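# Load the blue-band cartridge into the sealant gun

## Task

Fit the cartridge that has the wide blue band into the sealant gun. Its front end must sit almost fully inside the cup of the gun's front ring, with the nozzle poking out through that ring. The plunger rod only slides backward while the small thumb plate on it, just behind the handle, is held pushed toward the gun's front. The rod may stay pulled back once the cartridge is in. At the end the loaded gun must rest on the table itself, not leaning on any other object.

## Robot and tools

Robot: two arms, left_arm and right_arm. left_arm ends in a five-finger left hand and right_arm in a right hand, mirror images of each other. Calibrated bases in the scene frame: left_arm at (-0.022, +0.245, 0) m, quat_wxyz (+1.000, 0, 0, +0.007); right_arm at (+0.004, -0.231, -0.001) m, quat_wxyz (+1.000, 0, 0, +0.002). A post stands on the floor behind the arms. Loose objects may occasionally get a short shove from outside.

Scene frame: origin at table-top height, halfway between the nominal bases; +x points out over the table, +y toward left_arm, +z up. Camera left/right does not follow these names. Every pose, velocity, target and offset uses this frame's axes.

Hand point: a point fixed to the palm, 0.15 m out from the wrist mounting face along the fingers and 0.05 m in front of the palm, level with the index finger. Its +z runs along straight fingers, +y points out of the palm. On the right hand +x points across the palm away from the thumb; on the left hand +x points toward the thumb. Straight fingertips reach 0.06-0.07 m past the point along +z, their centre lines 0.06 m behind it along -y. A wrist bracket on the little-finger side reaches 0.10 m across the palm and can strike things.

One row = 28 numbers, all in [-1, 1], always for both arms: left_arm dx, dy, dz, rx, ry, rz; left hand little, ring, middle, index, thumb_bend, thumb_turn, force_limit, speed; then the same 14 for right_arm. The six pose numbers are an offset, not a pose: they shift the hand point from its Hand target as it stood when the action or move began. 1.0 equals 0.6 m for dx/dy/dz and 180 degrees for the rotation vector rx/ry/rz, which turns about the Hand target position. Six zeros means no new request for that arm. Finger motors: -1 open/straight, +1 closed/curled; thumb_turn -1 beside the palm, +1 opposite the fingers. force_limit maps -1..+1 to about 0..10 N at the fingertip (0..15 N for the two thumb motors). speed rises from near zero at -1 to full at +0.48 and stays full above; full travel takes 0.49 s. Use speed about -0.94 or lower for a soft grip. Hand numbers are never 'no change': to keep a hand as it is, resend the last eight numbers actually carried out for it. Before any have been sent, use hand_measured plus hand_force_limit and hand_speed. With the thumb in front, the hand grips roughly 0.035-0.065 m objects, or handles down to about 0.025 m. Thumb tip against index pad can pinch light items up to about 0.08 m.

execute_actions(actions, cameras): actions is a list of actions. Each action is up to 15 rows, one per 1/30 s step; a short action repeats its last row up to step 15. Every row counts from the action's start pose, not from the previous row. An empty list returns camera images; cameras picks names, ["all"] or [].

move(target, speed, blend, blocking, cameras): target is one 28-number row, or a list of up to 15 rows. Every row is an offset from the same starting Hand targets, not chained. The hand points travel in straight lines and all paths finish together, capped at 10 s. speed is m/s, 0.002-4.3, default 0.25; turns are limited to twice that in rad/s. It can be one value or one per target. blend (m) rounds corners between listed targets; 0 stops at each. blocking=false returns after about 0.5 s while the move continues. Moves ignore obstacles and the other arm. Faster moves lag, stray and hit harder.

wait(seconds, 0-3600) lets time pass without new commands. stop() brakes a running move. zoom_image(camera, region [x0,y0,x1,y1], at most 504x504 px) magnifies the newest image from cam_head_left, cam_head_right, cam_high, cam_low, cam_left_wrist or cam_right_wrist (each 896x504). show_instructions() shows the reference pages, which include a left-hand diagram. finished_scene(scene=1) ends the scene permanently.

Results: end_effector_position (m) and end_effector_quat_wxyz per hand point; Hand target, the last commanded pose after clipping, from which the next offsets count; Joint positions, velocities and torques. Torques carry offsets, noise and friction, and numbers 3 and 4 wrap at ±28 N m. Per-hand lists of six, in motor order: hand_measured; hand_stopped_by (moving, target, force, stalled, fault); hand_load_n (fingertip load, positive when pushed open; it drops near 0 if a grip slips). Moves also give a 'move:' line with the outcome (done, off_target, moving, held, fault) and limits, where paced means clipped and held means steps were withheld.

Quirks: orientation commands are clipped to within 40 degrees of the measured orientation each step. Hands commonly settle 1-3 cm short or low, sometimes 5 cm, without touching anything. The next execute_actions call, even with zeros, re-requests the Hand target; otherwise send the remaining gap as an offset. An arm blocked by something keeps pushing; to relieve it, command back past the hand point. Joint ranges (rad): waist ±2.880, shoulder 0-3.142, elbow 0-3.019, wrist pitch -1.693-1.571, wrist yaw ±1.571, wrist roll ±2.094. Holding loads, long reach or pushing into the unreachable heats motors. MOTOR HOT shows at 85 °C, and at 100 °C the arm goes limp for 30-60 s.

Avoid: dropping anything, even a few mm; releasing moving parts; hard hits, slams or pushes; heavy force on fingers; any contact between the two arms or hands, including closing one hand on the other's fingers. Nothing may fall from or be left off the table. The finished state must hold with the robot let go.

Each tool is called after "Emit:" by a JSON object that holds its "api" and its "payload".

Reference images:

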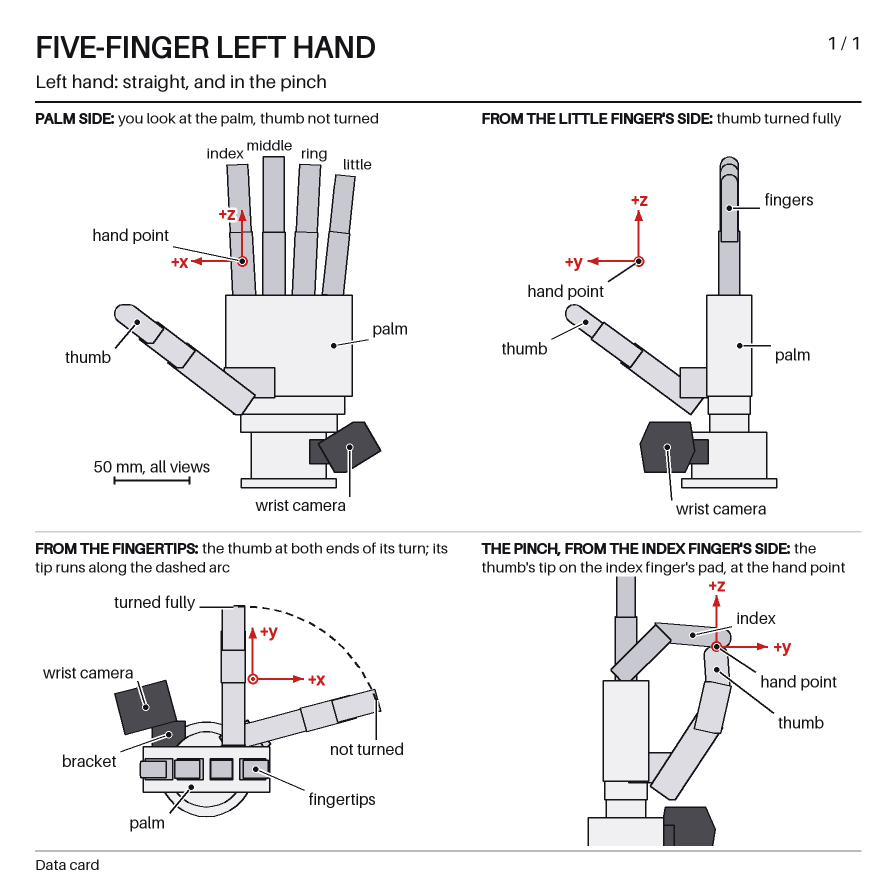

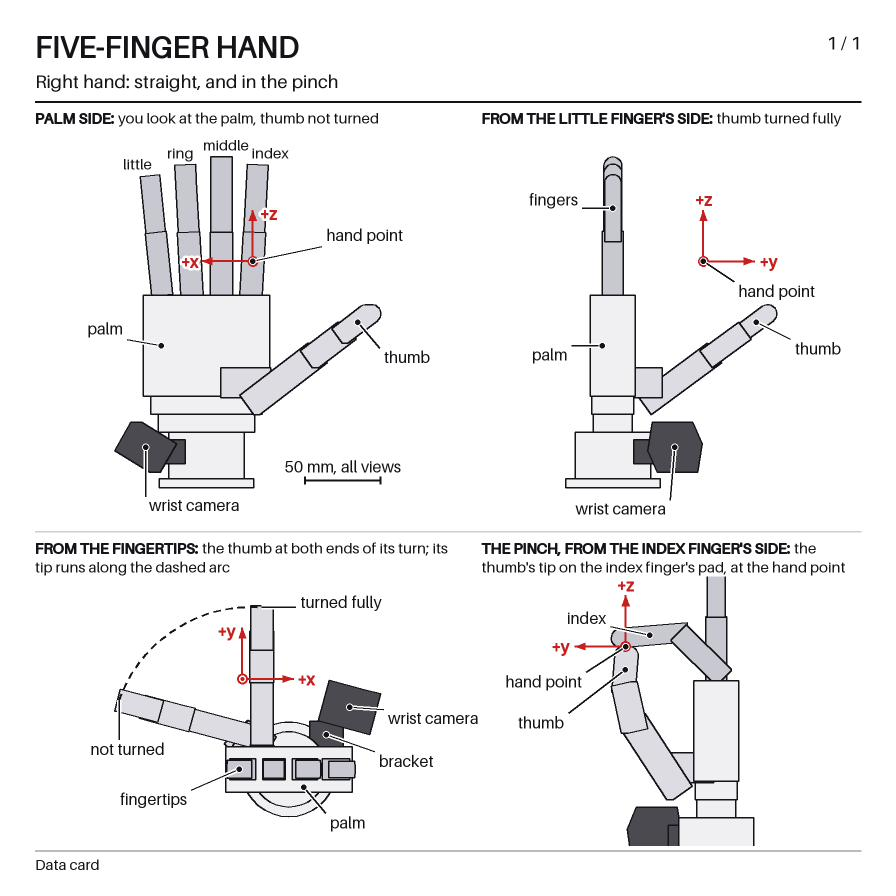

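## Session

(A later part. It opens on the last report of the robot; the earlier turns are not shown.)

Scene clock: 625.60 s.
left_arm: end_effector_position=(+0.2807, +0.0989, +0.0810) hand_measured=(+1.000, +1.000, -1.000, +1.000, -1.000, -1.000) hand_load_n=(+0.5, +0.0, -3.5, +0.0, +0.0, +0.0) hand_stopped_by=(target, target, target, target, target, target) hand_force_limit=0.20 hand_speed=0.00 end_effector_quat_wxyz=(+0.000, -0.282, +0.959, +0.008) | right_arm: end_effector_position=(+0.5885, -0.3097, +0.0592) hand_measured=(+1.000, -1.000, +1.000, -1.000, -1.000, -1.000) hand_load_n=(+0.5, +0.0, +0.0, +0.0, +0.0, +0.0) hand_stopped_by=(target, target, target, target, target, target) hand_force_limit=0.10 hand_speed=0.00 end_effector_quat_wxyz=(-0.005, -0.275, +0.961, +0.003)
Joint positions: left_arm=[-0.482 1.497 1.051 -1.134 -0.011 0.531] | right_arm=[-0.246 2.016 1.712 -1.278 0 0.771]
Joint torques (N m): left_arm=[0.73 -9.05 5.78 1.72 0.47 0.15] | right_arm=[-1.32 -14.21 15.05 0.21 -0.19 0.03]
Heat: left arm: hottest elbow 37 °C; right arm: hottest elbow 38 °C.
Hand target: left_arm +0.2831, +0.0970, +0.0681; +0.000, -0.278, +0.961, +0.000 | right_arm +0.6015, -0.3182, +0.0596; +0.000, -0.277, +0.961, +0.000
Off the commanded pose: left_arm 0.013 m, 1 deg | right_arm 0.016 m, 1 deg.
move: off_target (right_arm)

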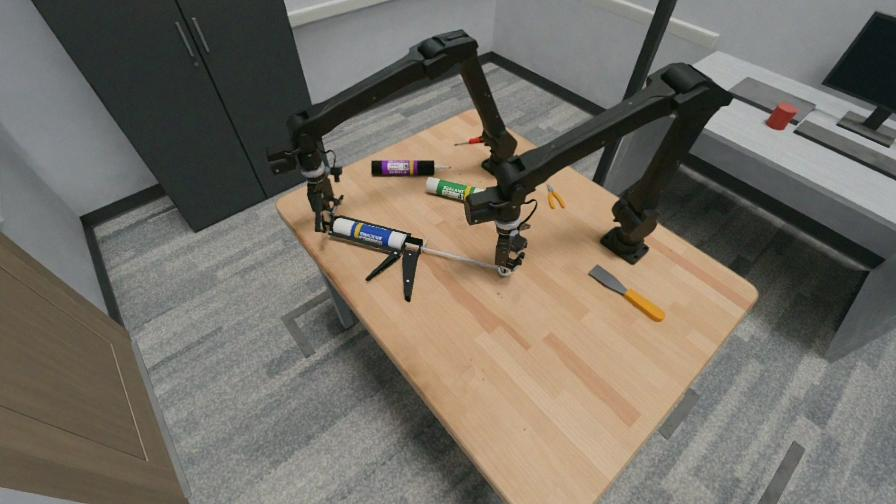

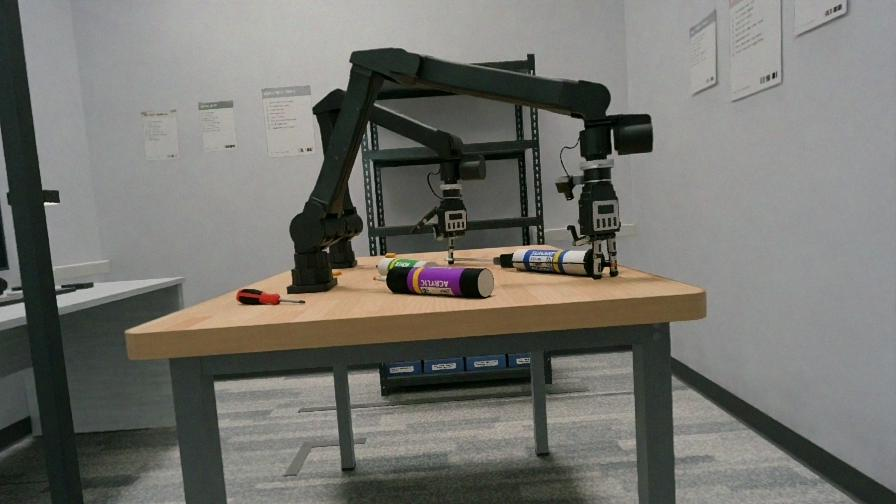

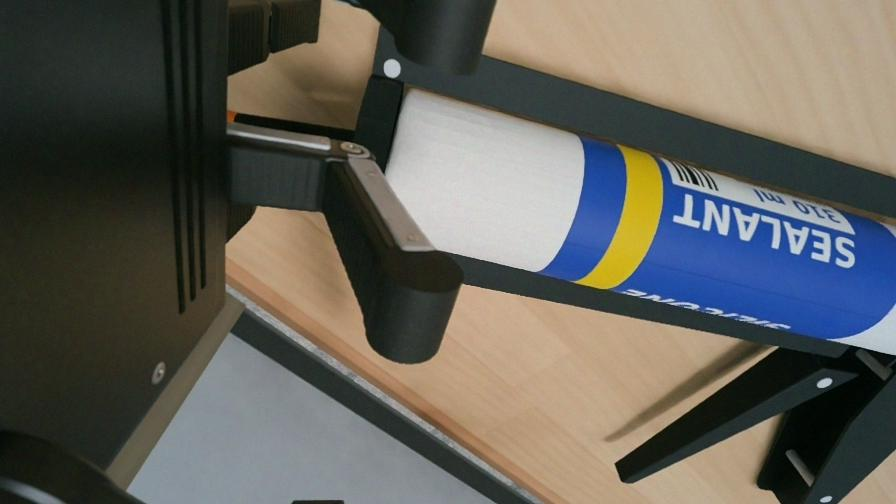

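Emit:
{"api": "move", "payload": {"target": [[0,0,0,0,0,0, 1,1,-1,1,-1,-1,0.2,0, 0.025,-0.05,0,0,0,0, 1,-1,1,-1,-1,-1,0.1,0],[0,0,0,0,0,0, 1,1,-1,1,-1,-1,0.2,0, 0.03,-0.06,0.2,0,0,0, 1,-1,1,-1,-1,-1,0.1,0]], "speed": 0.12, "blend": [0.01,0], "cameras": []}}

Emit:
{"api": "move", "payload": {"target": [0,0,0,0,0,0, 1,1,-1,1,-1,-1,0.2,0, 0,-0.03,0,-0.038,-0.0541,0.5242, -0.1,-0.06,0,0.04,-1,1,0.1,0], "speed": 0.5, "cameras": ["cam_high","cam_low","cam_right_wrist"]}}

Scene clock: 627.93 s.
left_arm: end_effector_position=(+0.2807, +0.0989, +0.0810) hand_measured=(+1.000, +1.000, -1.000, +1.000, -1.000, -1.000) hand_load_n=(+0.0, +0.0, -3.5, +0.0, +0.0, +0.0) hand_stopped_by=(target, target, target, target, target, target) hand_force_limit=0.20 hand_speed=0.00 end_effector_quat_wxyz=(+0.000, -0.282, +0.959, +0.008) | right_arm: end_effector_position=(+0.6091, -0.3464, +0.1681) hand_measured=(+1.000, -1.000, +1.000, -1.000, -1.000, -1.000) hand_load_n=(+0.0, +0.0, +0.0, +0.0, +0.0, +0.0) hand_stopped_by=(target, target, target, target, target, target) hand_force_limit=0.10 hand_speed=0.00 end_effector_quat_wxyz=(-0.013, -0.275, +0.961, +0.009)
Joint positions: left_arm=[-0.482 1.497 1.051 -1.134 -0.011 0.531] | right_arm=[-0.294 2.073 2.091 -1.621 0 0.724]
Joint torques (N m): left_arm=[0.62 -8.76 5.91 1.77 0.41 0.13] | right_arm=[-1.44 -16.44 15.77 0.14 -0.18 0.01]
Heat: left arm: hottest elbow 36 °C; right arm: hottest elbow 38 °C.
Hand target: left_arm +0.2831, +0.0970, +0.0681; +0.000, -0.278, +0.961, +0.000 | right_arm +0.6195, -0.3543, +0.1798; +0.000, -0.277, +0.961, +0.000
Off the commanded pose: left_arm 0.013 m, 1 deg | right_arm 0.017 m, 2 deg.
move: off_target (right_arm)

Scene clock: 630.73 s.
left_arm: end_effector_position=(+0.2807, +0.0989, +0.0810) hand_measured=(+1.000, +1.000, -1.000, +1.000, -1.000, -1.000) hand_load_n=(+0.0, +0.0, -3.5, +0.0, +0.0, +0.0) hand_stopped_by=(target, target, target, target, target, target) hand_force_limit=0.20 hand_speed=0.00 end_effector_quat_wxyz=(+0.000, -0.282, +0.959, +0.008) | right_arm: end_effector_position=(+0.6199, -0.3760, +0.1753) hand_measured=(-0.100, -0.060, +0.000, +0.040, -1.000, +1.000) hand_load_n=(+0.0, +0.0, +0.0, +0.0, +0.0, +0.0) hand_stopped_by=(target, target, target, target, target, target) hand_force_limit=0.10 hand_speed=0.00 end_effector_quat_wxyz=(-0.055, +0.887, -0.454, +0.066)
Joint positions: left_arm=[-0.482 1.497 1.051 -1.134 -0.011 0.531] | right_arm=[-0.219 2.102 2.182 -1.495 -0.072 -0.834]
Joint torques (N m): left_arm=[1.08 -8.53 5.96 1.52 0.45 0.17] | right_arm=[-0.32 -19.19 9.91 1.47 -0.26 0.02]
Heat: left arm: hottest elbow 36 °C; right arm: hottest elbow 38 °C.
Hand target: left_arm +0.2831, +0.0970, +0.0681; +0.000, -0.278, +0.961, +0.000 | right_arm +0.6195, -0.3722, +0.1797; -0.058, +0.891, -0.445, +0.071
Off the commanded pose: left_arm 0.013 m, 1 deg | right_arm 0.006 m, 1 deg.
move: done

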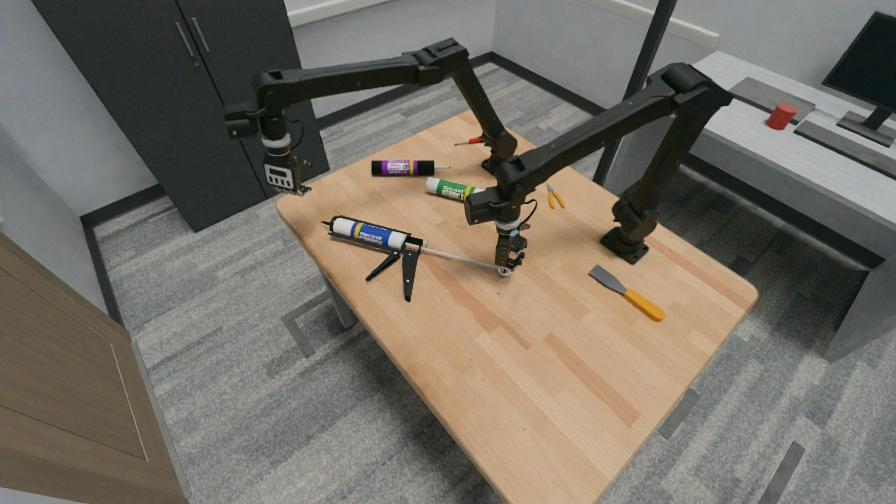

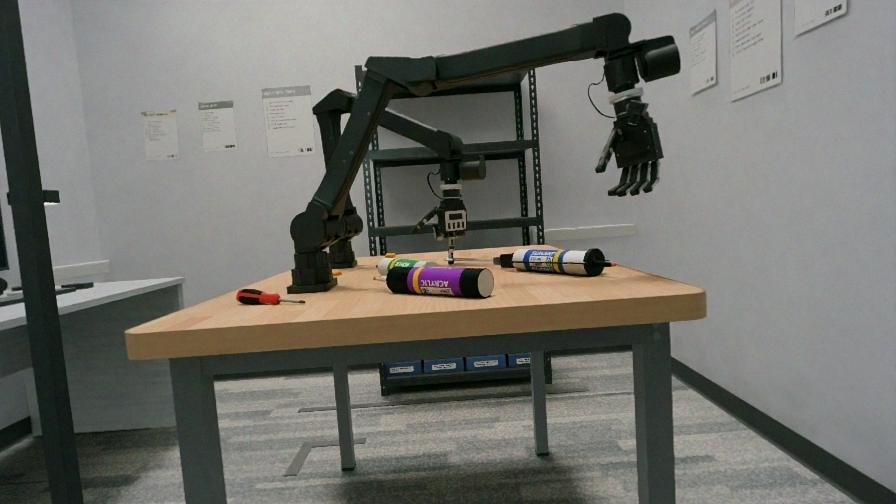

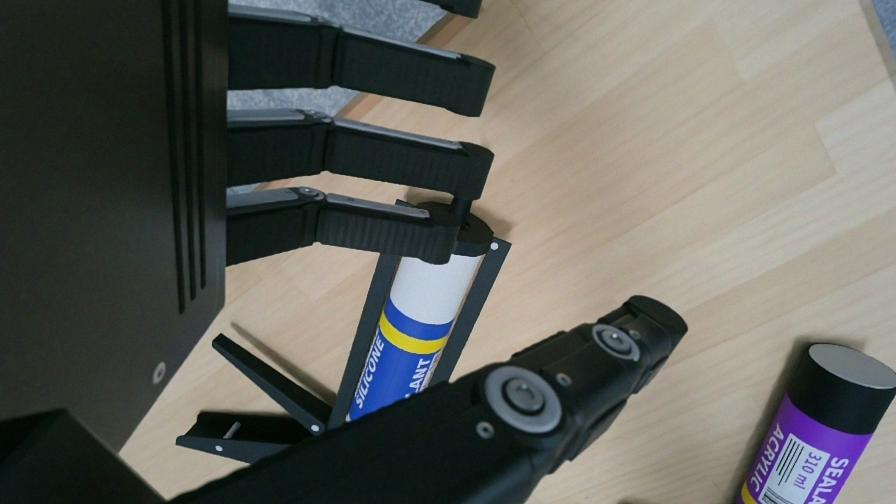

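Emit:
{"api": "move", "payload": {"target": [0,0,0,0,0,0, 1,1,-1,1,-1,-1,0.2,0, -0.0475,0.0453,-0.1495,0,0,0, -0.3,-0.3,-0.3,-0.3,-1,1,0.1,-0.2], "speed": 0.12, "cameras": ["cam_high","cam_low","cam_right_wrist"]}}

Emit:
{"api": "zoom_image", "payload": {"camera": "cam_low", "region": [560, 195, 650, 285]}}

Emit:
{"api": "zoom_image", "payload": {"camera": "cam_high", "region": [285, 165, 365, 245]}}

Scene clock: 632.97 s.
left_arm: end_effector_position=(+0.2807, +0.0989, +0.0810) hand_measured=(+1.000, +1.000, -1.000, +1.000, -1.000, -1.000) hand_load_n=(+0.0, +0.0, -3.5, +0.0, +0.0, +0.0) hand_stopped_by=(target, target, target, target, target, target) hand_force_limit=0.20 hand_speed=0.00 end_effector_quat_wxyz=(+0.000, -0.282, +0.959, +0.008) | right_arm: end_effector_position=(+0.5908, -0.3518, +0.0857) hand_measured=(-0.300, -0.300, -0.300, -0.300, -1.000, +1.000) hand_load_n=(+0.0, +0.0, +0.0, +0.0, +0.0, +0.0) hand_stopped_by=(target, target, target, target, target, target) hand_force_limit=0.10 hand_speed=-0.20 end_effector_quat_wxyz=(-0.055, +0.892, -0.445, +0.065)
Joint positions: left_arm=[-0.482 1.497 1.051 -1.134 -0.011 0.531] | right_arm=[-0.19 2.015 1.804 -1.204 -0.07 -0.826]
Joint torques (N m): left_arm=[1.32 -9.05 5.96 1.77 0.43 0.15] | right_arm=[0.03 -17.9 9.99 1.47 -0.14 0.24]
Heat: left arm: hottest elbow 36 °C; right arm: hottest elbow 38 °C.
Hand target: left_arm +0.2831, +0.0970, +0.0681; +0.000, -0.278, +0.961, +0.000 | right_arm +0.5910, -0.3450, +0.0899; -0.058, +0.891, -0.445, +0.071
Off the commanded pose: left_arm 0.013 m, 1 deg | right_arm 0.008 m, 1 deg.
move: done

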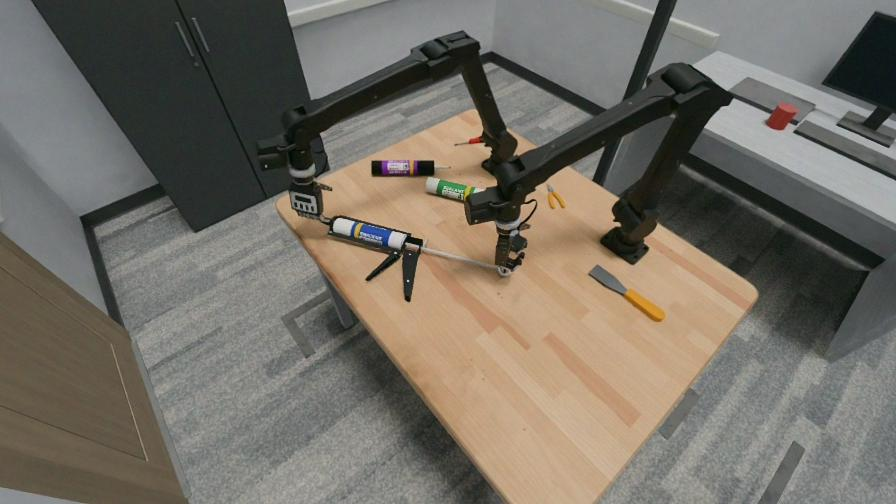

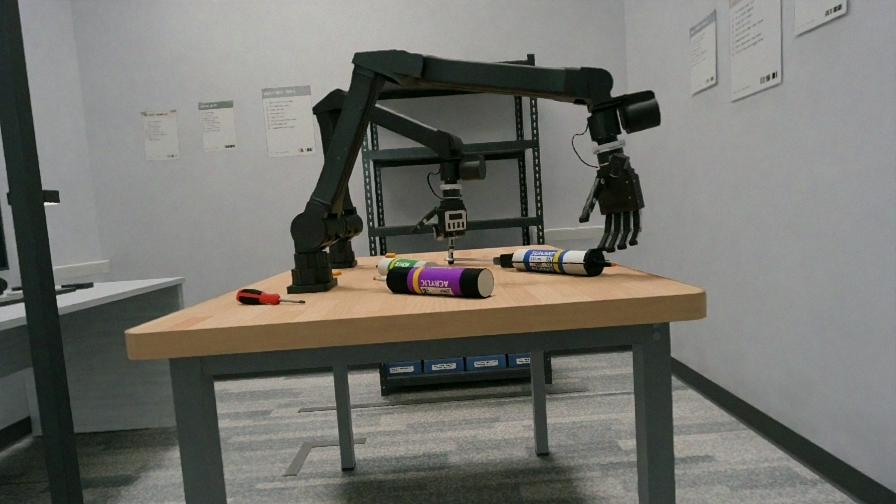

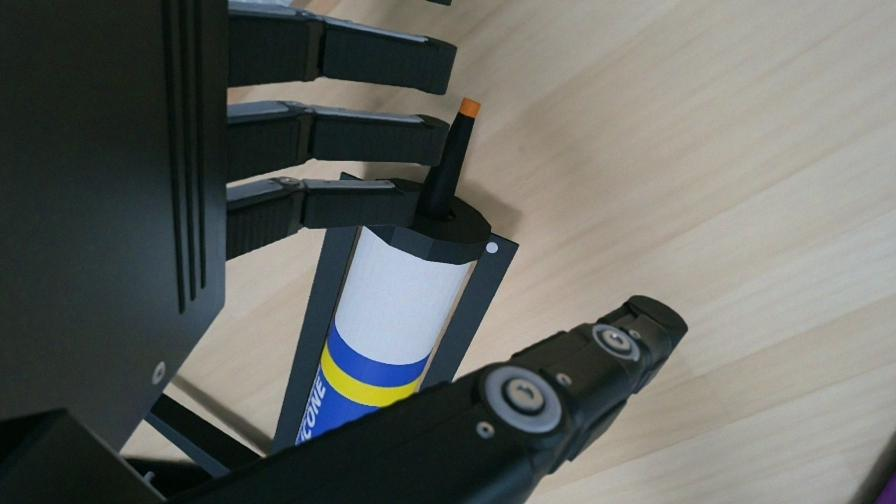

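Scaled by 5.600 from the camera's image (finer frame: 1280x720).

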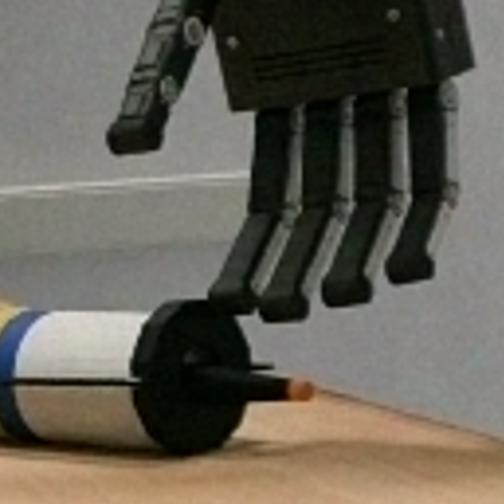

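Scaled by 6.300 from the camera's image (finer frame: 1280x720).

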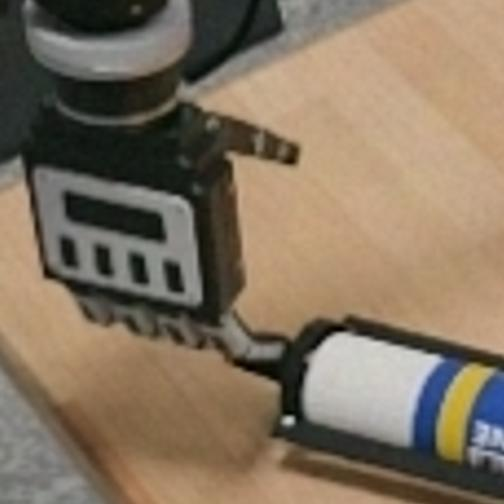

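Emit:
{"api": "move", "payload": {"target": [0,0,0,0,0,0, 1,1,-1,1,-1,-1,0.2,0, 0.02,-0.006,-0.01,0,0,0, -0.3,-0.3,-0.3,-0.3,-1,1,0.1,-0.2], "speed": 0.06, "cameras": ["cam_high","cam_low","cam_right_wrist"]}}

Emit:
{"api": "zoom_image", "payload": {"camera": "cam_low", "region": [560, 195, 650, 285]}}

Emit:
{"api": "zoom_image", "payload": {"camera": "cam_high", "region": [285, 165, 365, 245]}}

Scene clock: 634.00 s.
left_arm: end_effector_position=(+0.2807, +0.0989, +0.0810) hand_measured=(+1.000, +1.000, -1.000, +1.000, -1.000, -1.000) hand_load_n=(+0.0, +0.0, -3.5, +0.0, +0.0, +0.0) hand_stopped_by=(target, target, target, target, target, target) hand_force_limit=0.20 hand_speed=0.00 end_effector_quat_wxyz=(+0.000, -0.282, +0.959, +0.008) | right_arm: end_effector_position=(+0.5908, -0.3517, +0.0857) hand_measured=(-0.300, -0.300, -0.300, -0.300, -1.000, +1.000) hand_load_n=(-0.5, +0.0, +0.5, +0.0, +0.0, +0.0) hand_stopped_by=(target, target, target, target, target, target) hand_force_limit=0.10 hand_speed=-0.20 end_effector_quat_wxyz=(-0.055, +0.891, -0.445, +0.065)
Joint positions: left_arm=[-0.482 1.497 1.051 -1.134 -0.011 0.531] | right_arm=[-0.19 2.015 1.804 -1.204 -0.07 -0.826]
Joint torques (N m): left_arm=[0.5 -8.59 5.9 1.72 0.46 0.12] | right_arm=[-0.15 -15.38 13.89 1.22 -0.15 0.22]
Heat: left arm: hottest elbow 36 °C; right arm: hottest elbow 38 °C.
Hand target: left_arm +0.2831, +0.0970, +0.0681; +0.000, -0.278, +0.961, +0.000 | right_arm +0.6030, -0.3486, +0.0839; -0.058, +0.891, -0.445, +0.071
Off the commanded pose: left_arm 0.013 m, 1 deg | right_arm 0.013 m, 1 deg.
move: off_target (right_arm)

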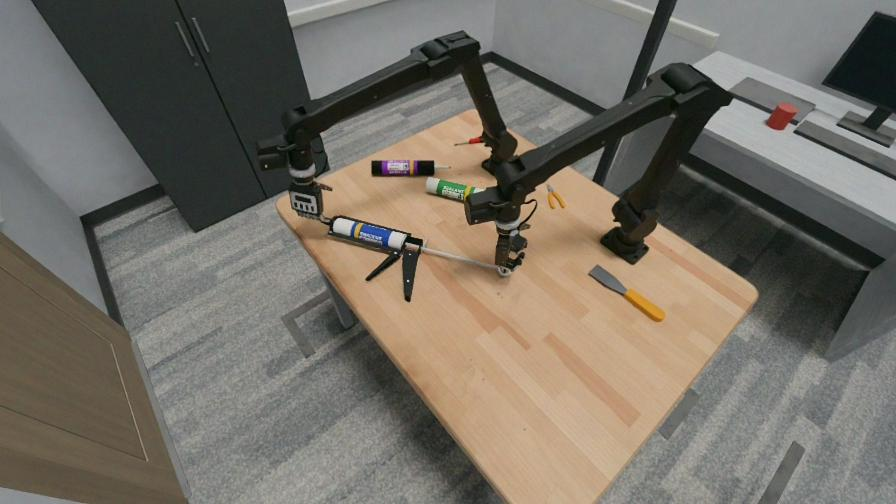

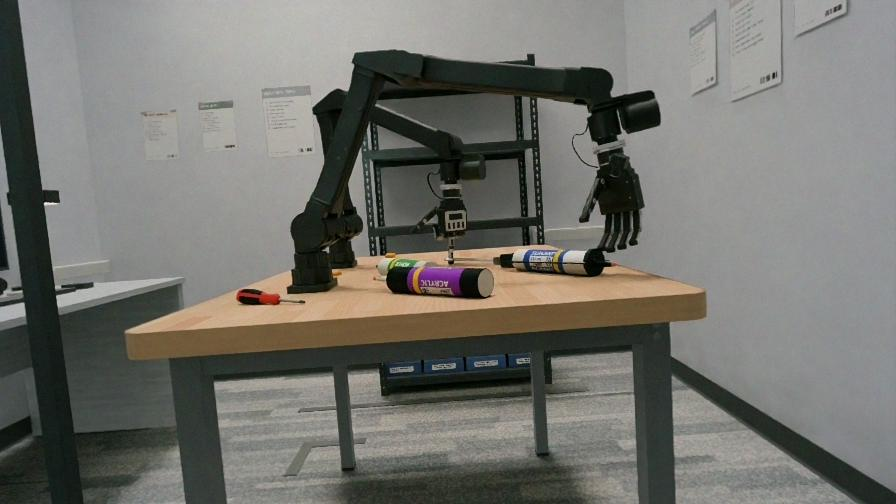

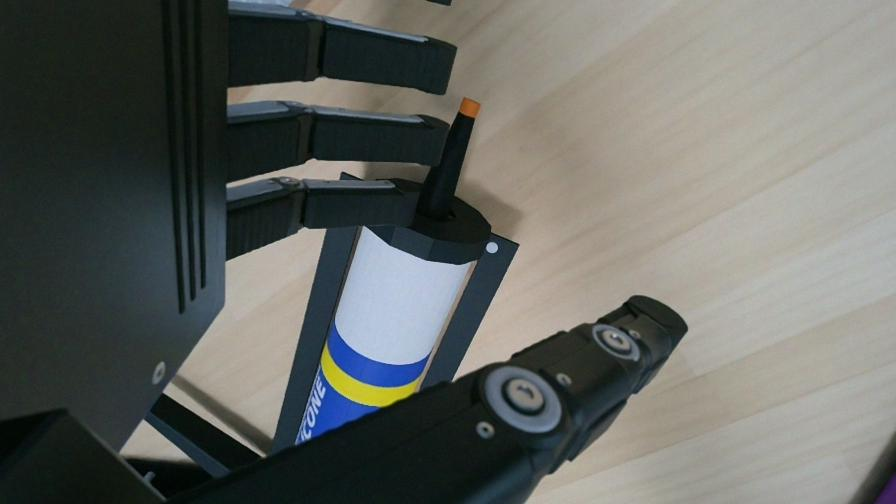

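Scaled by 5.600 from the camera's image (finer frame: 1280x720).

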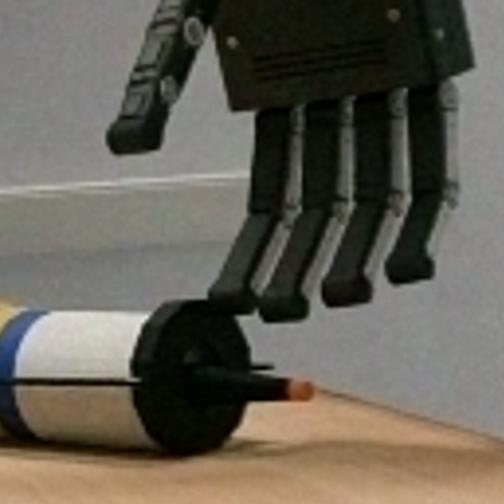

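Scaled by 6.300 from the camera's image (finer frame: 1280x720).

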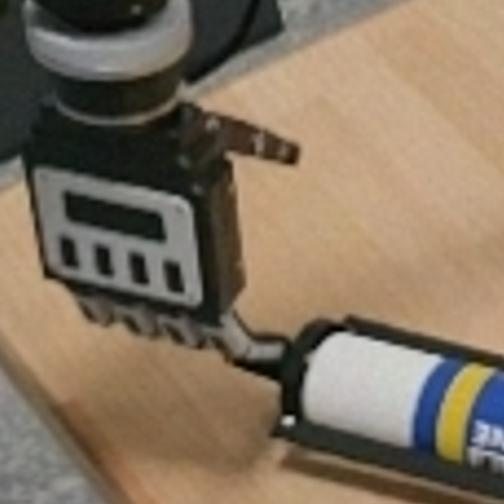

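Emit:
{"api": "move", "payload": {"target": [0,0,0,0,0,0, 1,1,-1,1,-1,-1,0.2,0, 0.012,-0.014,-0.004,0,0,0, -0.3,-0.3,-0.3,-0.3,-1,1,0.1,-0.2], "speed": 0.06, "cameras": ["cam_high","cam_low","cam_right_wrist"]}}

Emit:
{"api": "zoom_image", "payload": {"camera": "cam_low", "region": [560, 195, 650, 285]}}

Emit:
{"api": "zoom_image", "payload": {"camera": "cam_high", "region": [285, 165, 365, 245]}}

Scene clock: 635.13 s.
left_arm: end_effector_position=(+0.2807, +0.0989, +0.0810) hand_measured=(+1.000, +1.000, -1.000, +1.000, -1.000, -1.000) hand_load_n=(+0.0, +0.0, -3.5, +0.0, -0.5, +0.0) hand_stopped_by=(target, target, target, target, target, target) hand_force_limit=0.20 hand_speed=0.00 end_effector_quat_wxyz=(+0.000, -0.282, +0.959, +0.008) | right_arm: end_effector_position=(+0.5932, -0.3522, +0.0752) hand_measured=(-0.300, -0.300, -0.300, -0.300, -1.000, +1.000) hand_load_n=(+0.0, +0.0, +0.0, +0.0, +0.0, +0.0) hand_stopped_by=(target, target, target, target, target, target) hand_force_limit=0.10 hand_speed=-0.20 end_effector_quat_wxyz=(-0.053, +0.892, -0.445, +0.058)
Joint positions: left_arm=[-0.482 1.497 1.051 -1.134 -0.011 0.531] | right_arm=[-0.19 2.04 1.814 -1.204 -0.07 -0.826]
Joint torques (N m): left_arm=[1.03 -9.05 5.68 1.55 0.43 0.12] | right_arm=[-1.08 -15.62 15.99 0.79 -0.21 0.11]
Heat: left arm: hottest elbow 36 °C; right arm: hottest elbow 39 °C.
Hand target: left_arm +0.2831, +0.0970, +0.0681; +0.000, -0.278, +0.961, +0.000 | right_arm +0.6102, -0.3570, +0.0815; -0.058, +0.891, -0.445, +0.071
Off the commanded pose: left_arm 0.013 m, 1 deg | right_arm 0.019 m, 2 deg.
move: off_target (right_arm)

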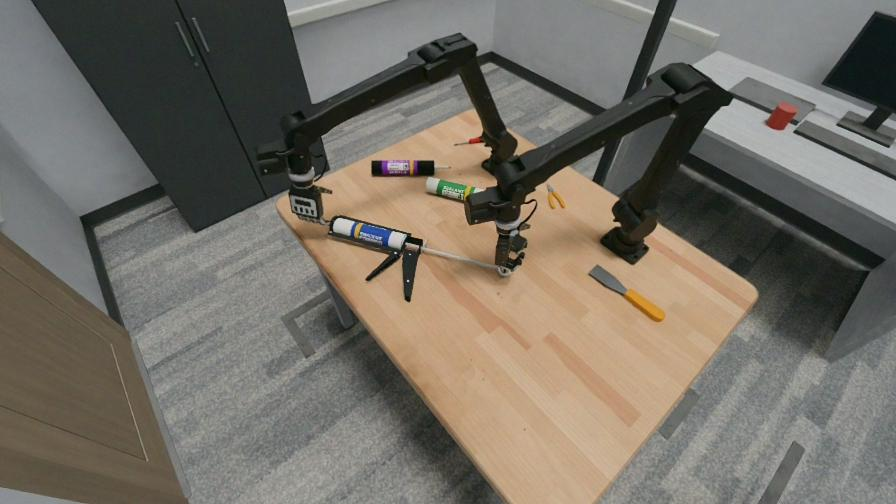

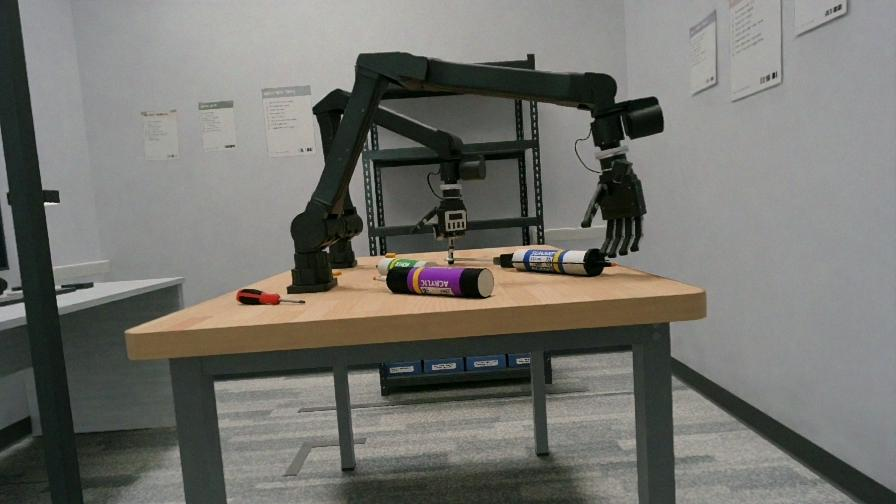

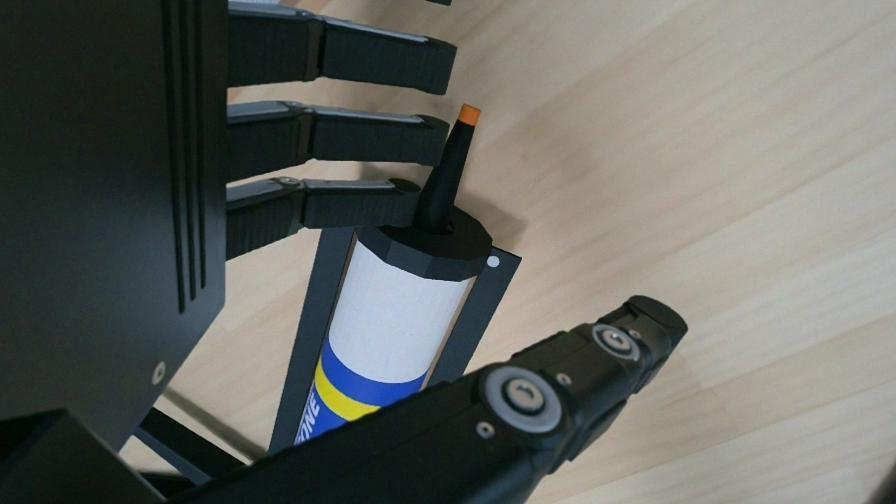

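Scaled by 5.600 from the camera's image (finer frame: 1280x720).

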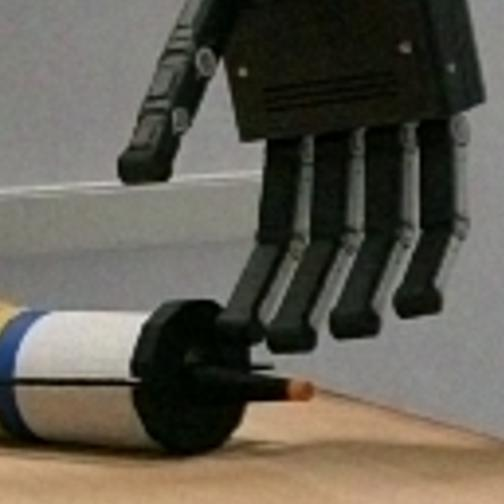

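Scaled by 6.300 from the camera's image (finer frame: 1280x720).

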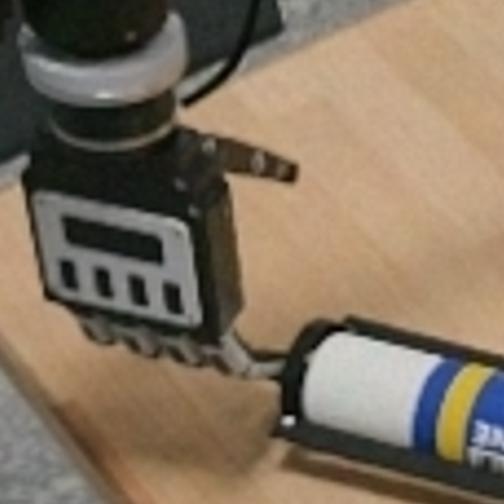

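Emit:
{"api": "move", "payload": {"target": [0,0,0,0,0,0, 1,1,-1,1,-1,-1,0.2,0, 0.01,-0.028,0.025,0,0,0, -0.3,-0.3,-0.3,-0.3,-1,1,0.1,-0.2], "speed": 0.06, "cameras": ["cam_high","cam_low","cam_right_wrist"]}}

Emit:
{"api": "zoom_image", "payload": {"camera": "cam_low", "region": [560, 195, 650, 285]}}

Emit:
{"api": "zoom_image", "payload": {"camera": "cam_high", "region": [285, 165, 365, 245]}}

Scene clock: 636.53 s.
left_arm: end_effector_position=(+0.2807, +0.0989, +0.0810) hand_measured=(+1.000, +1.000, -1.000, +1.000, -1.000, -1.000) hand_load_n=(+0.0, +0.0, -3.5, +0.0, +0.0, +0.0) hand_stopped_by=(target, target, target, target, target, target) hand_force_limit=0.20 hand_speed=0.00 end_effector_quat_wxyz=(+0.000, -0.282, +0.959, +0.008) | right_arm: end_effector_position=(+0.6015, -0.3666, +0.0916) hand_measured=(-0.300, -0.300, -0.300, -0.300, -1.000, +1.000) hand_load_n=(+0.0, +0.0, +0.0, +0.0, +0.0, +0.0) hand_stopped_by=(target, target, target, target, target, target) hand_force_limit=0.10 hand_speed=-0.20 end_effector_quat_wxyz=(-0.054, +0.890, -0.449, +0.061)
Joint positions: left_arm=[-0.482 1.497 1.051 -1.134 -0.011 0.531] | right_arm=[-0.21 2.057 1.886 -1.253 -0.073 -0.837]
Joint torques (N m): left_arm=[0.5 -8.59 5.82 1.7 0.43 0.11] | right_arm=[-1.44 -15.74 16.18 0.59 -0.26 0.01]
Heat: left arm: hottest elbow 36 °C; right arm: hottest elbow 39 °C.
Hand target: left_arm +0.2831, +0.0970, +0.0681; +0.000, -0.278, +0.961, +0.000 | right_arm +0.6162, -0.3740, +0.0967; -0.058, +0.891, -0.446, +0.072
Off the commanded pose: left_arm 0.013 m, 1 deg | right_arm 0.017 m, 1 deg.
move: off_target (right_arm)

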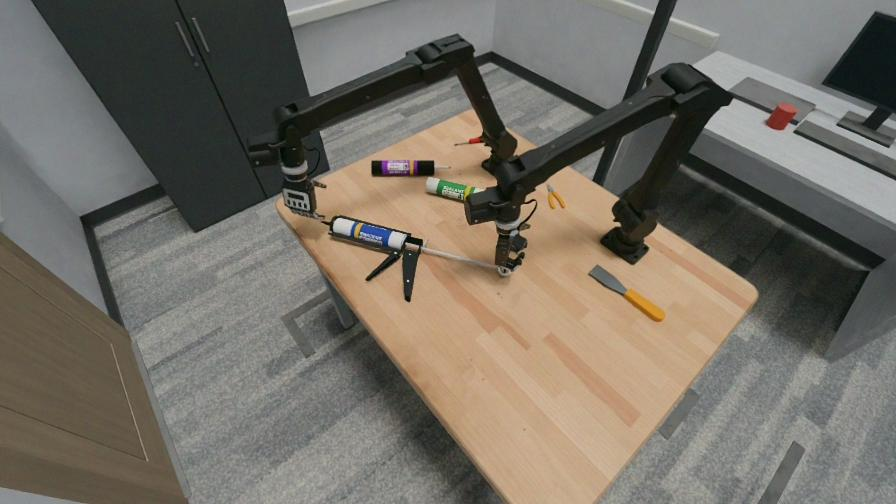

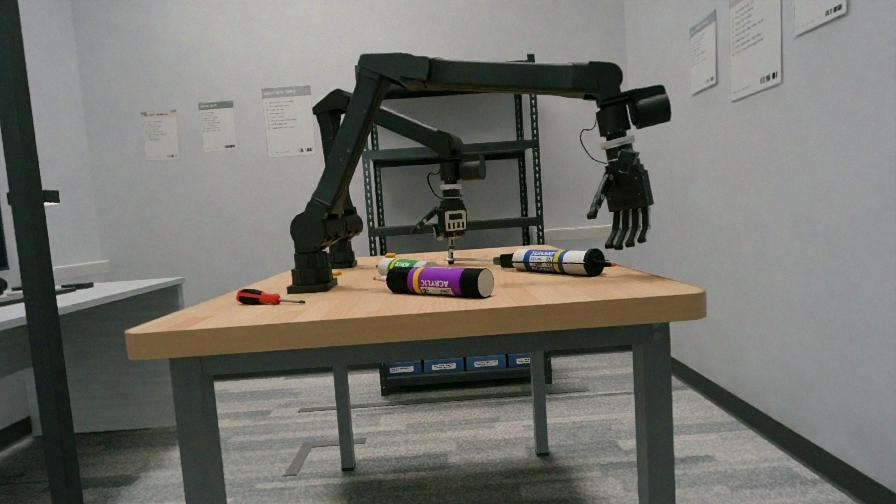

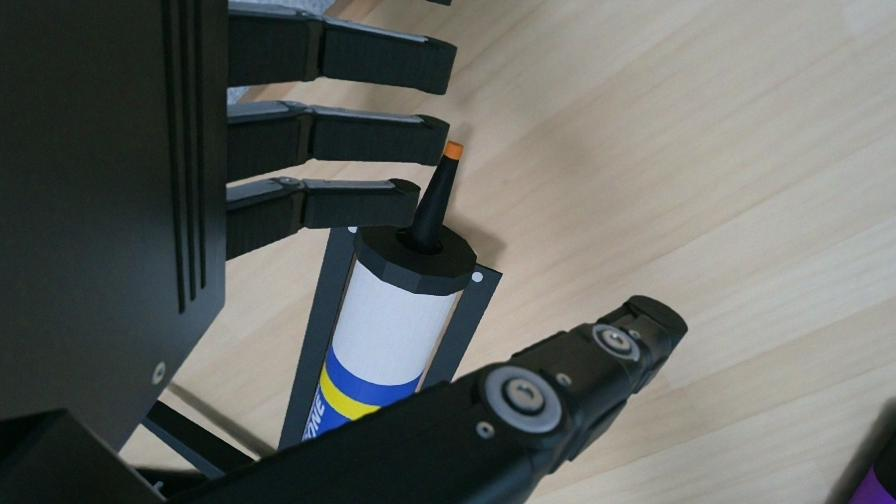

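Scaled by 5.600 from the camera's image (finer frame: 1280x720).

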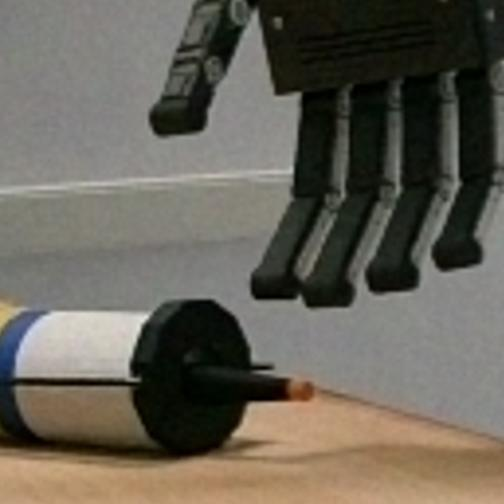

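Scaled by 6.300 from the camera's image (finer frame: 1280x720).

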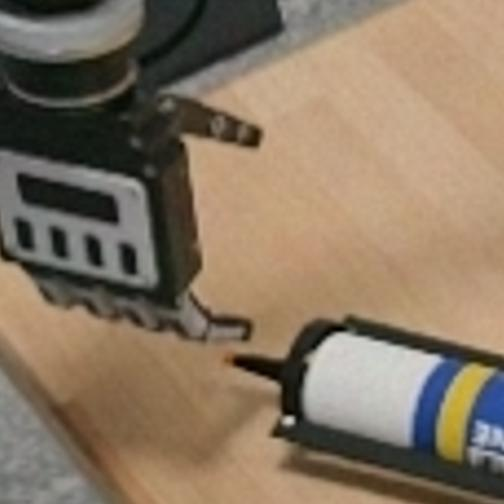

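Emit:
{"api": "move", "payload": {"target": [0,0,0,0,0,0, 1,1,-1,1,-1,-1,0.2,0, -0.008,0.066,-0.02,0,0,0, -0.3,-0.3,-0.3,-0.3,-1,1,0.1,-0.2], "speed": 0.06, "cameras": ["cam_high","cam_low","cam_right_wrist"]}}

Emit:
{"api": "zoom_image", "payload": {"camera": "cam_low", "region": [560, 195, 650, 285]}}

Emit:
{"api": "zoom_image", "payload": {"camera": "cam_high", "region": [285, 165, 365, 245]}}

Scene clock: 638.47 s.
left_arm: end_effector_position=(+0.2807, +0.0989, +0.0810) hand_measured=(+1.000, +1.000, -1.000, +1.000, -1.000, -1.000) hand_load_n=(+0.0, +0.0, -3.5, +0.0, +0.0, +0.0) hand_stopped_by=(target, target, target, target, target, target) hand_force_limit=0.20 hand_speed=0.00 end_effector_quat_wxyz=(+0.000, -0.282, +0.959, +0.008) | right_arm: end_effector_position=(+0.6120, -0.3369, +0.0872) hand_measured=(-0.300, -0.300, -0.300, -0.300, -1.000, +1.000) hand_load_n=(+0.0, +0.0, +0.0, +0.0, +0.0, +0.0) hand_stopped_by=(target, target, target, target, target, target) hand_force_limit=0.10 hand_speed=-0.20 end_effector_quat_wxyz=(-0.058, +0.893, -0.442, +0.070)
Joint positions: left_arm=[-0.482 1.497 1.051 -1.134 -0.011 0.531] | right_arm=[-0.162 2.057 1.876 -1.221 -0.069 -0.804]
Joint torques (N m): left_arm=[0.73 -9.05 5.91 1.66 0.48 0.15] | right_arm=[-0.5 -17.61 10.18 1.48 -0.04 0.25]
Heat: left arm: hottest elbow 36 °C; right arm: hottest elbow 39 °C.
Hand target: left_arm +0.2831, +0.0970, +0.0681; +0.000, -0.278, +0.961, +0.000 | right_arm +0.6114, -0.3343, +0.0847; -0.058, +0.891, -0.446, +0.071
Off the commanded pose: left_arm 0.013 m, 1 deg | right_arm 0.004 m, 1 deg.
move: done

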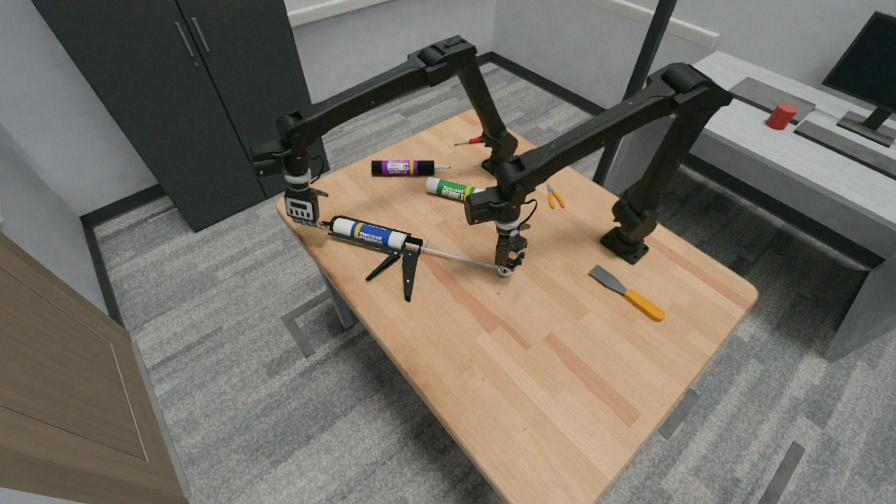

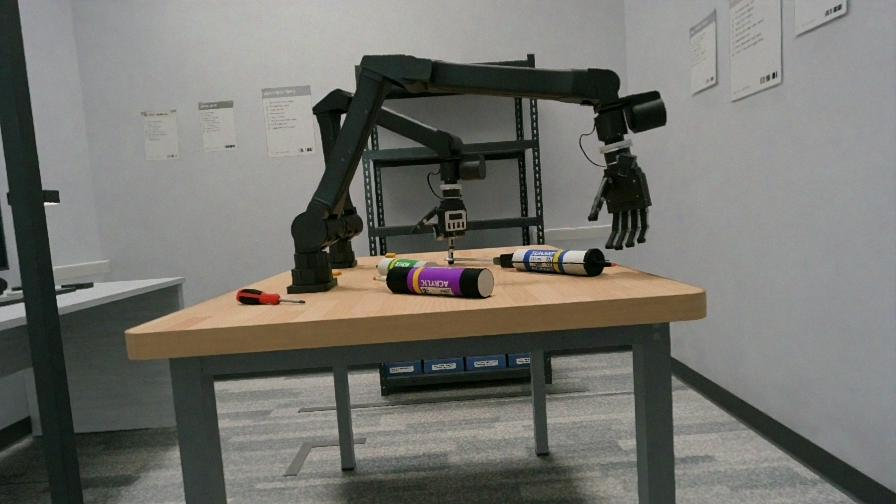

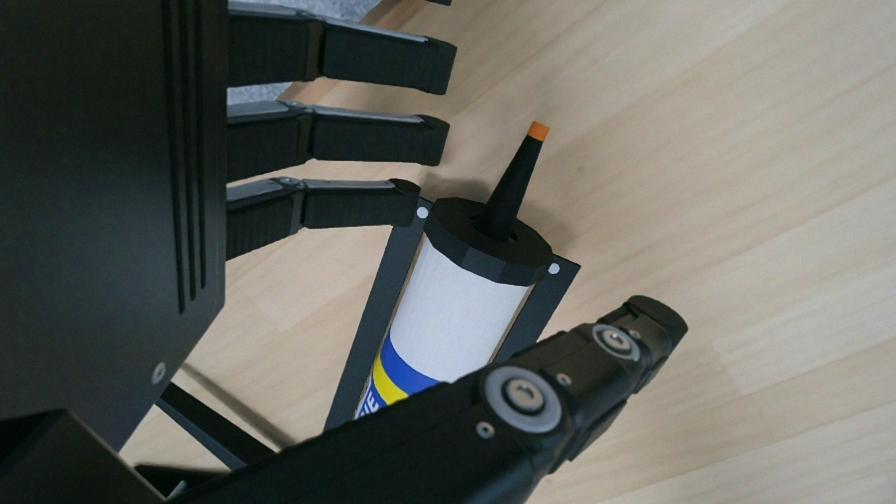

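Scaled by 5.600 from the camera's image (finer frame: 1280x720).

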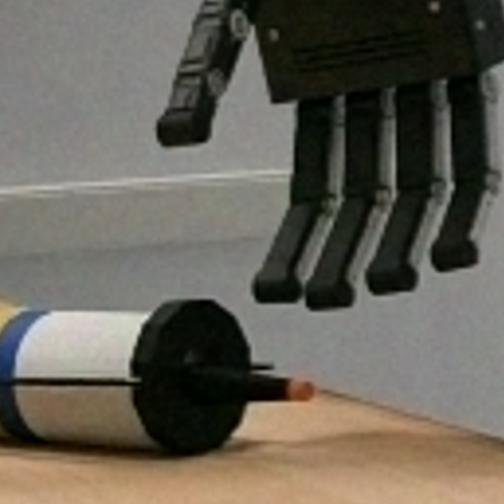

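Scaled by 6.300 from the camera's image (finer frame: 1280x720).

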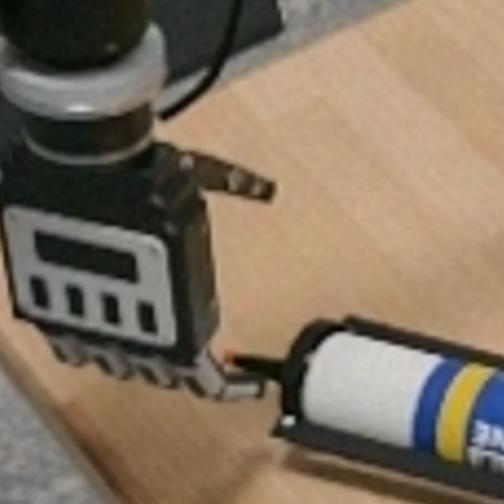

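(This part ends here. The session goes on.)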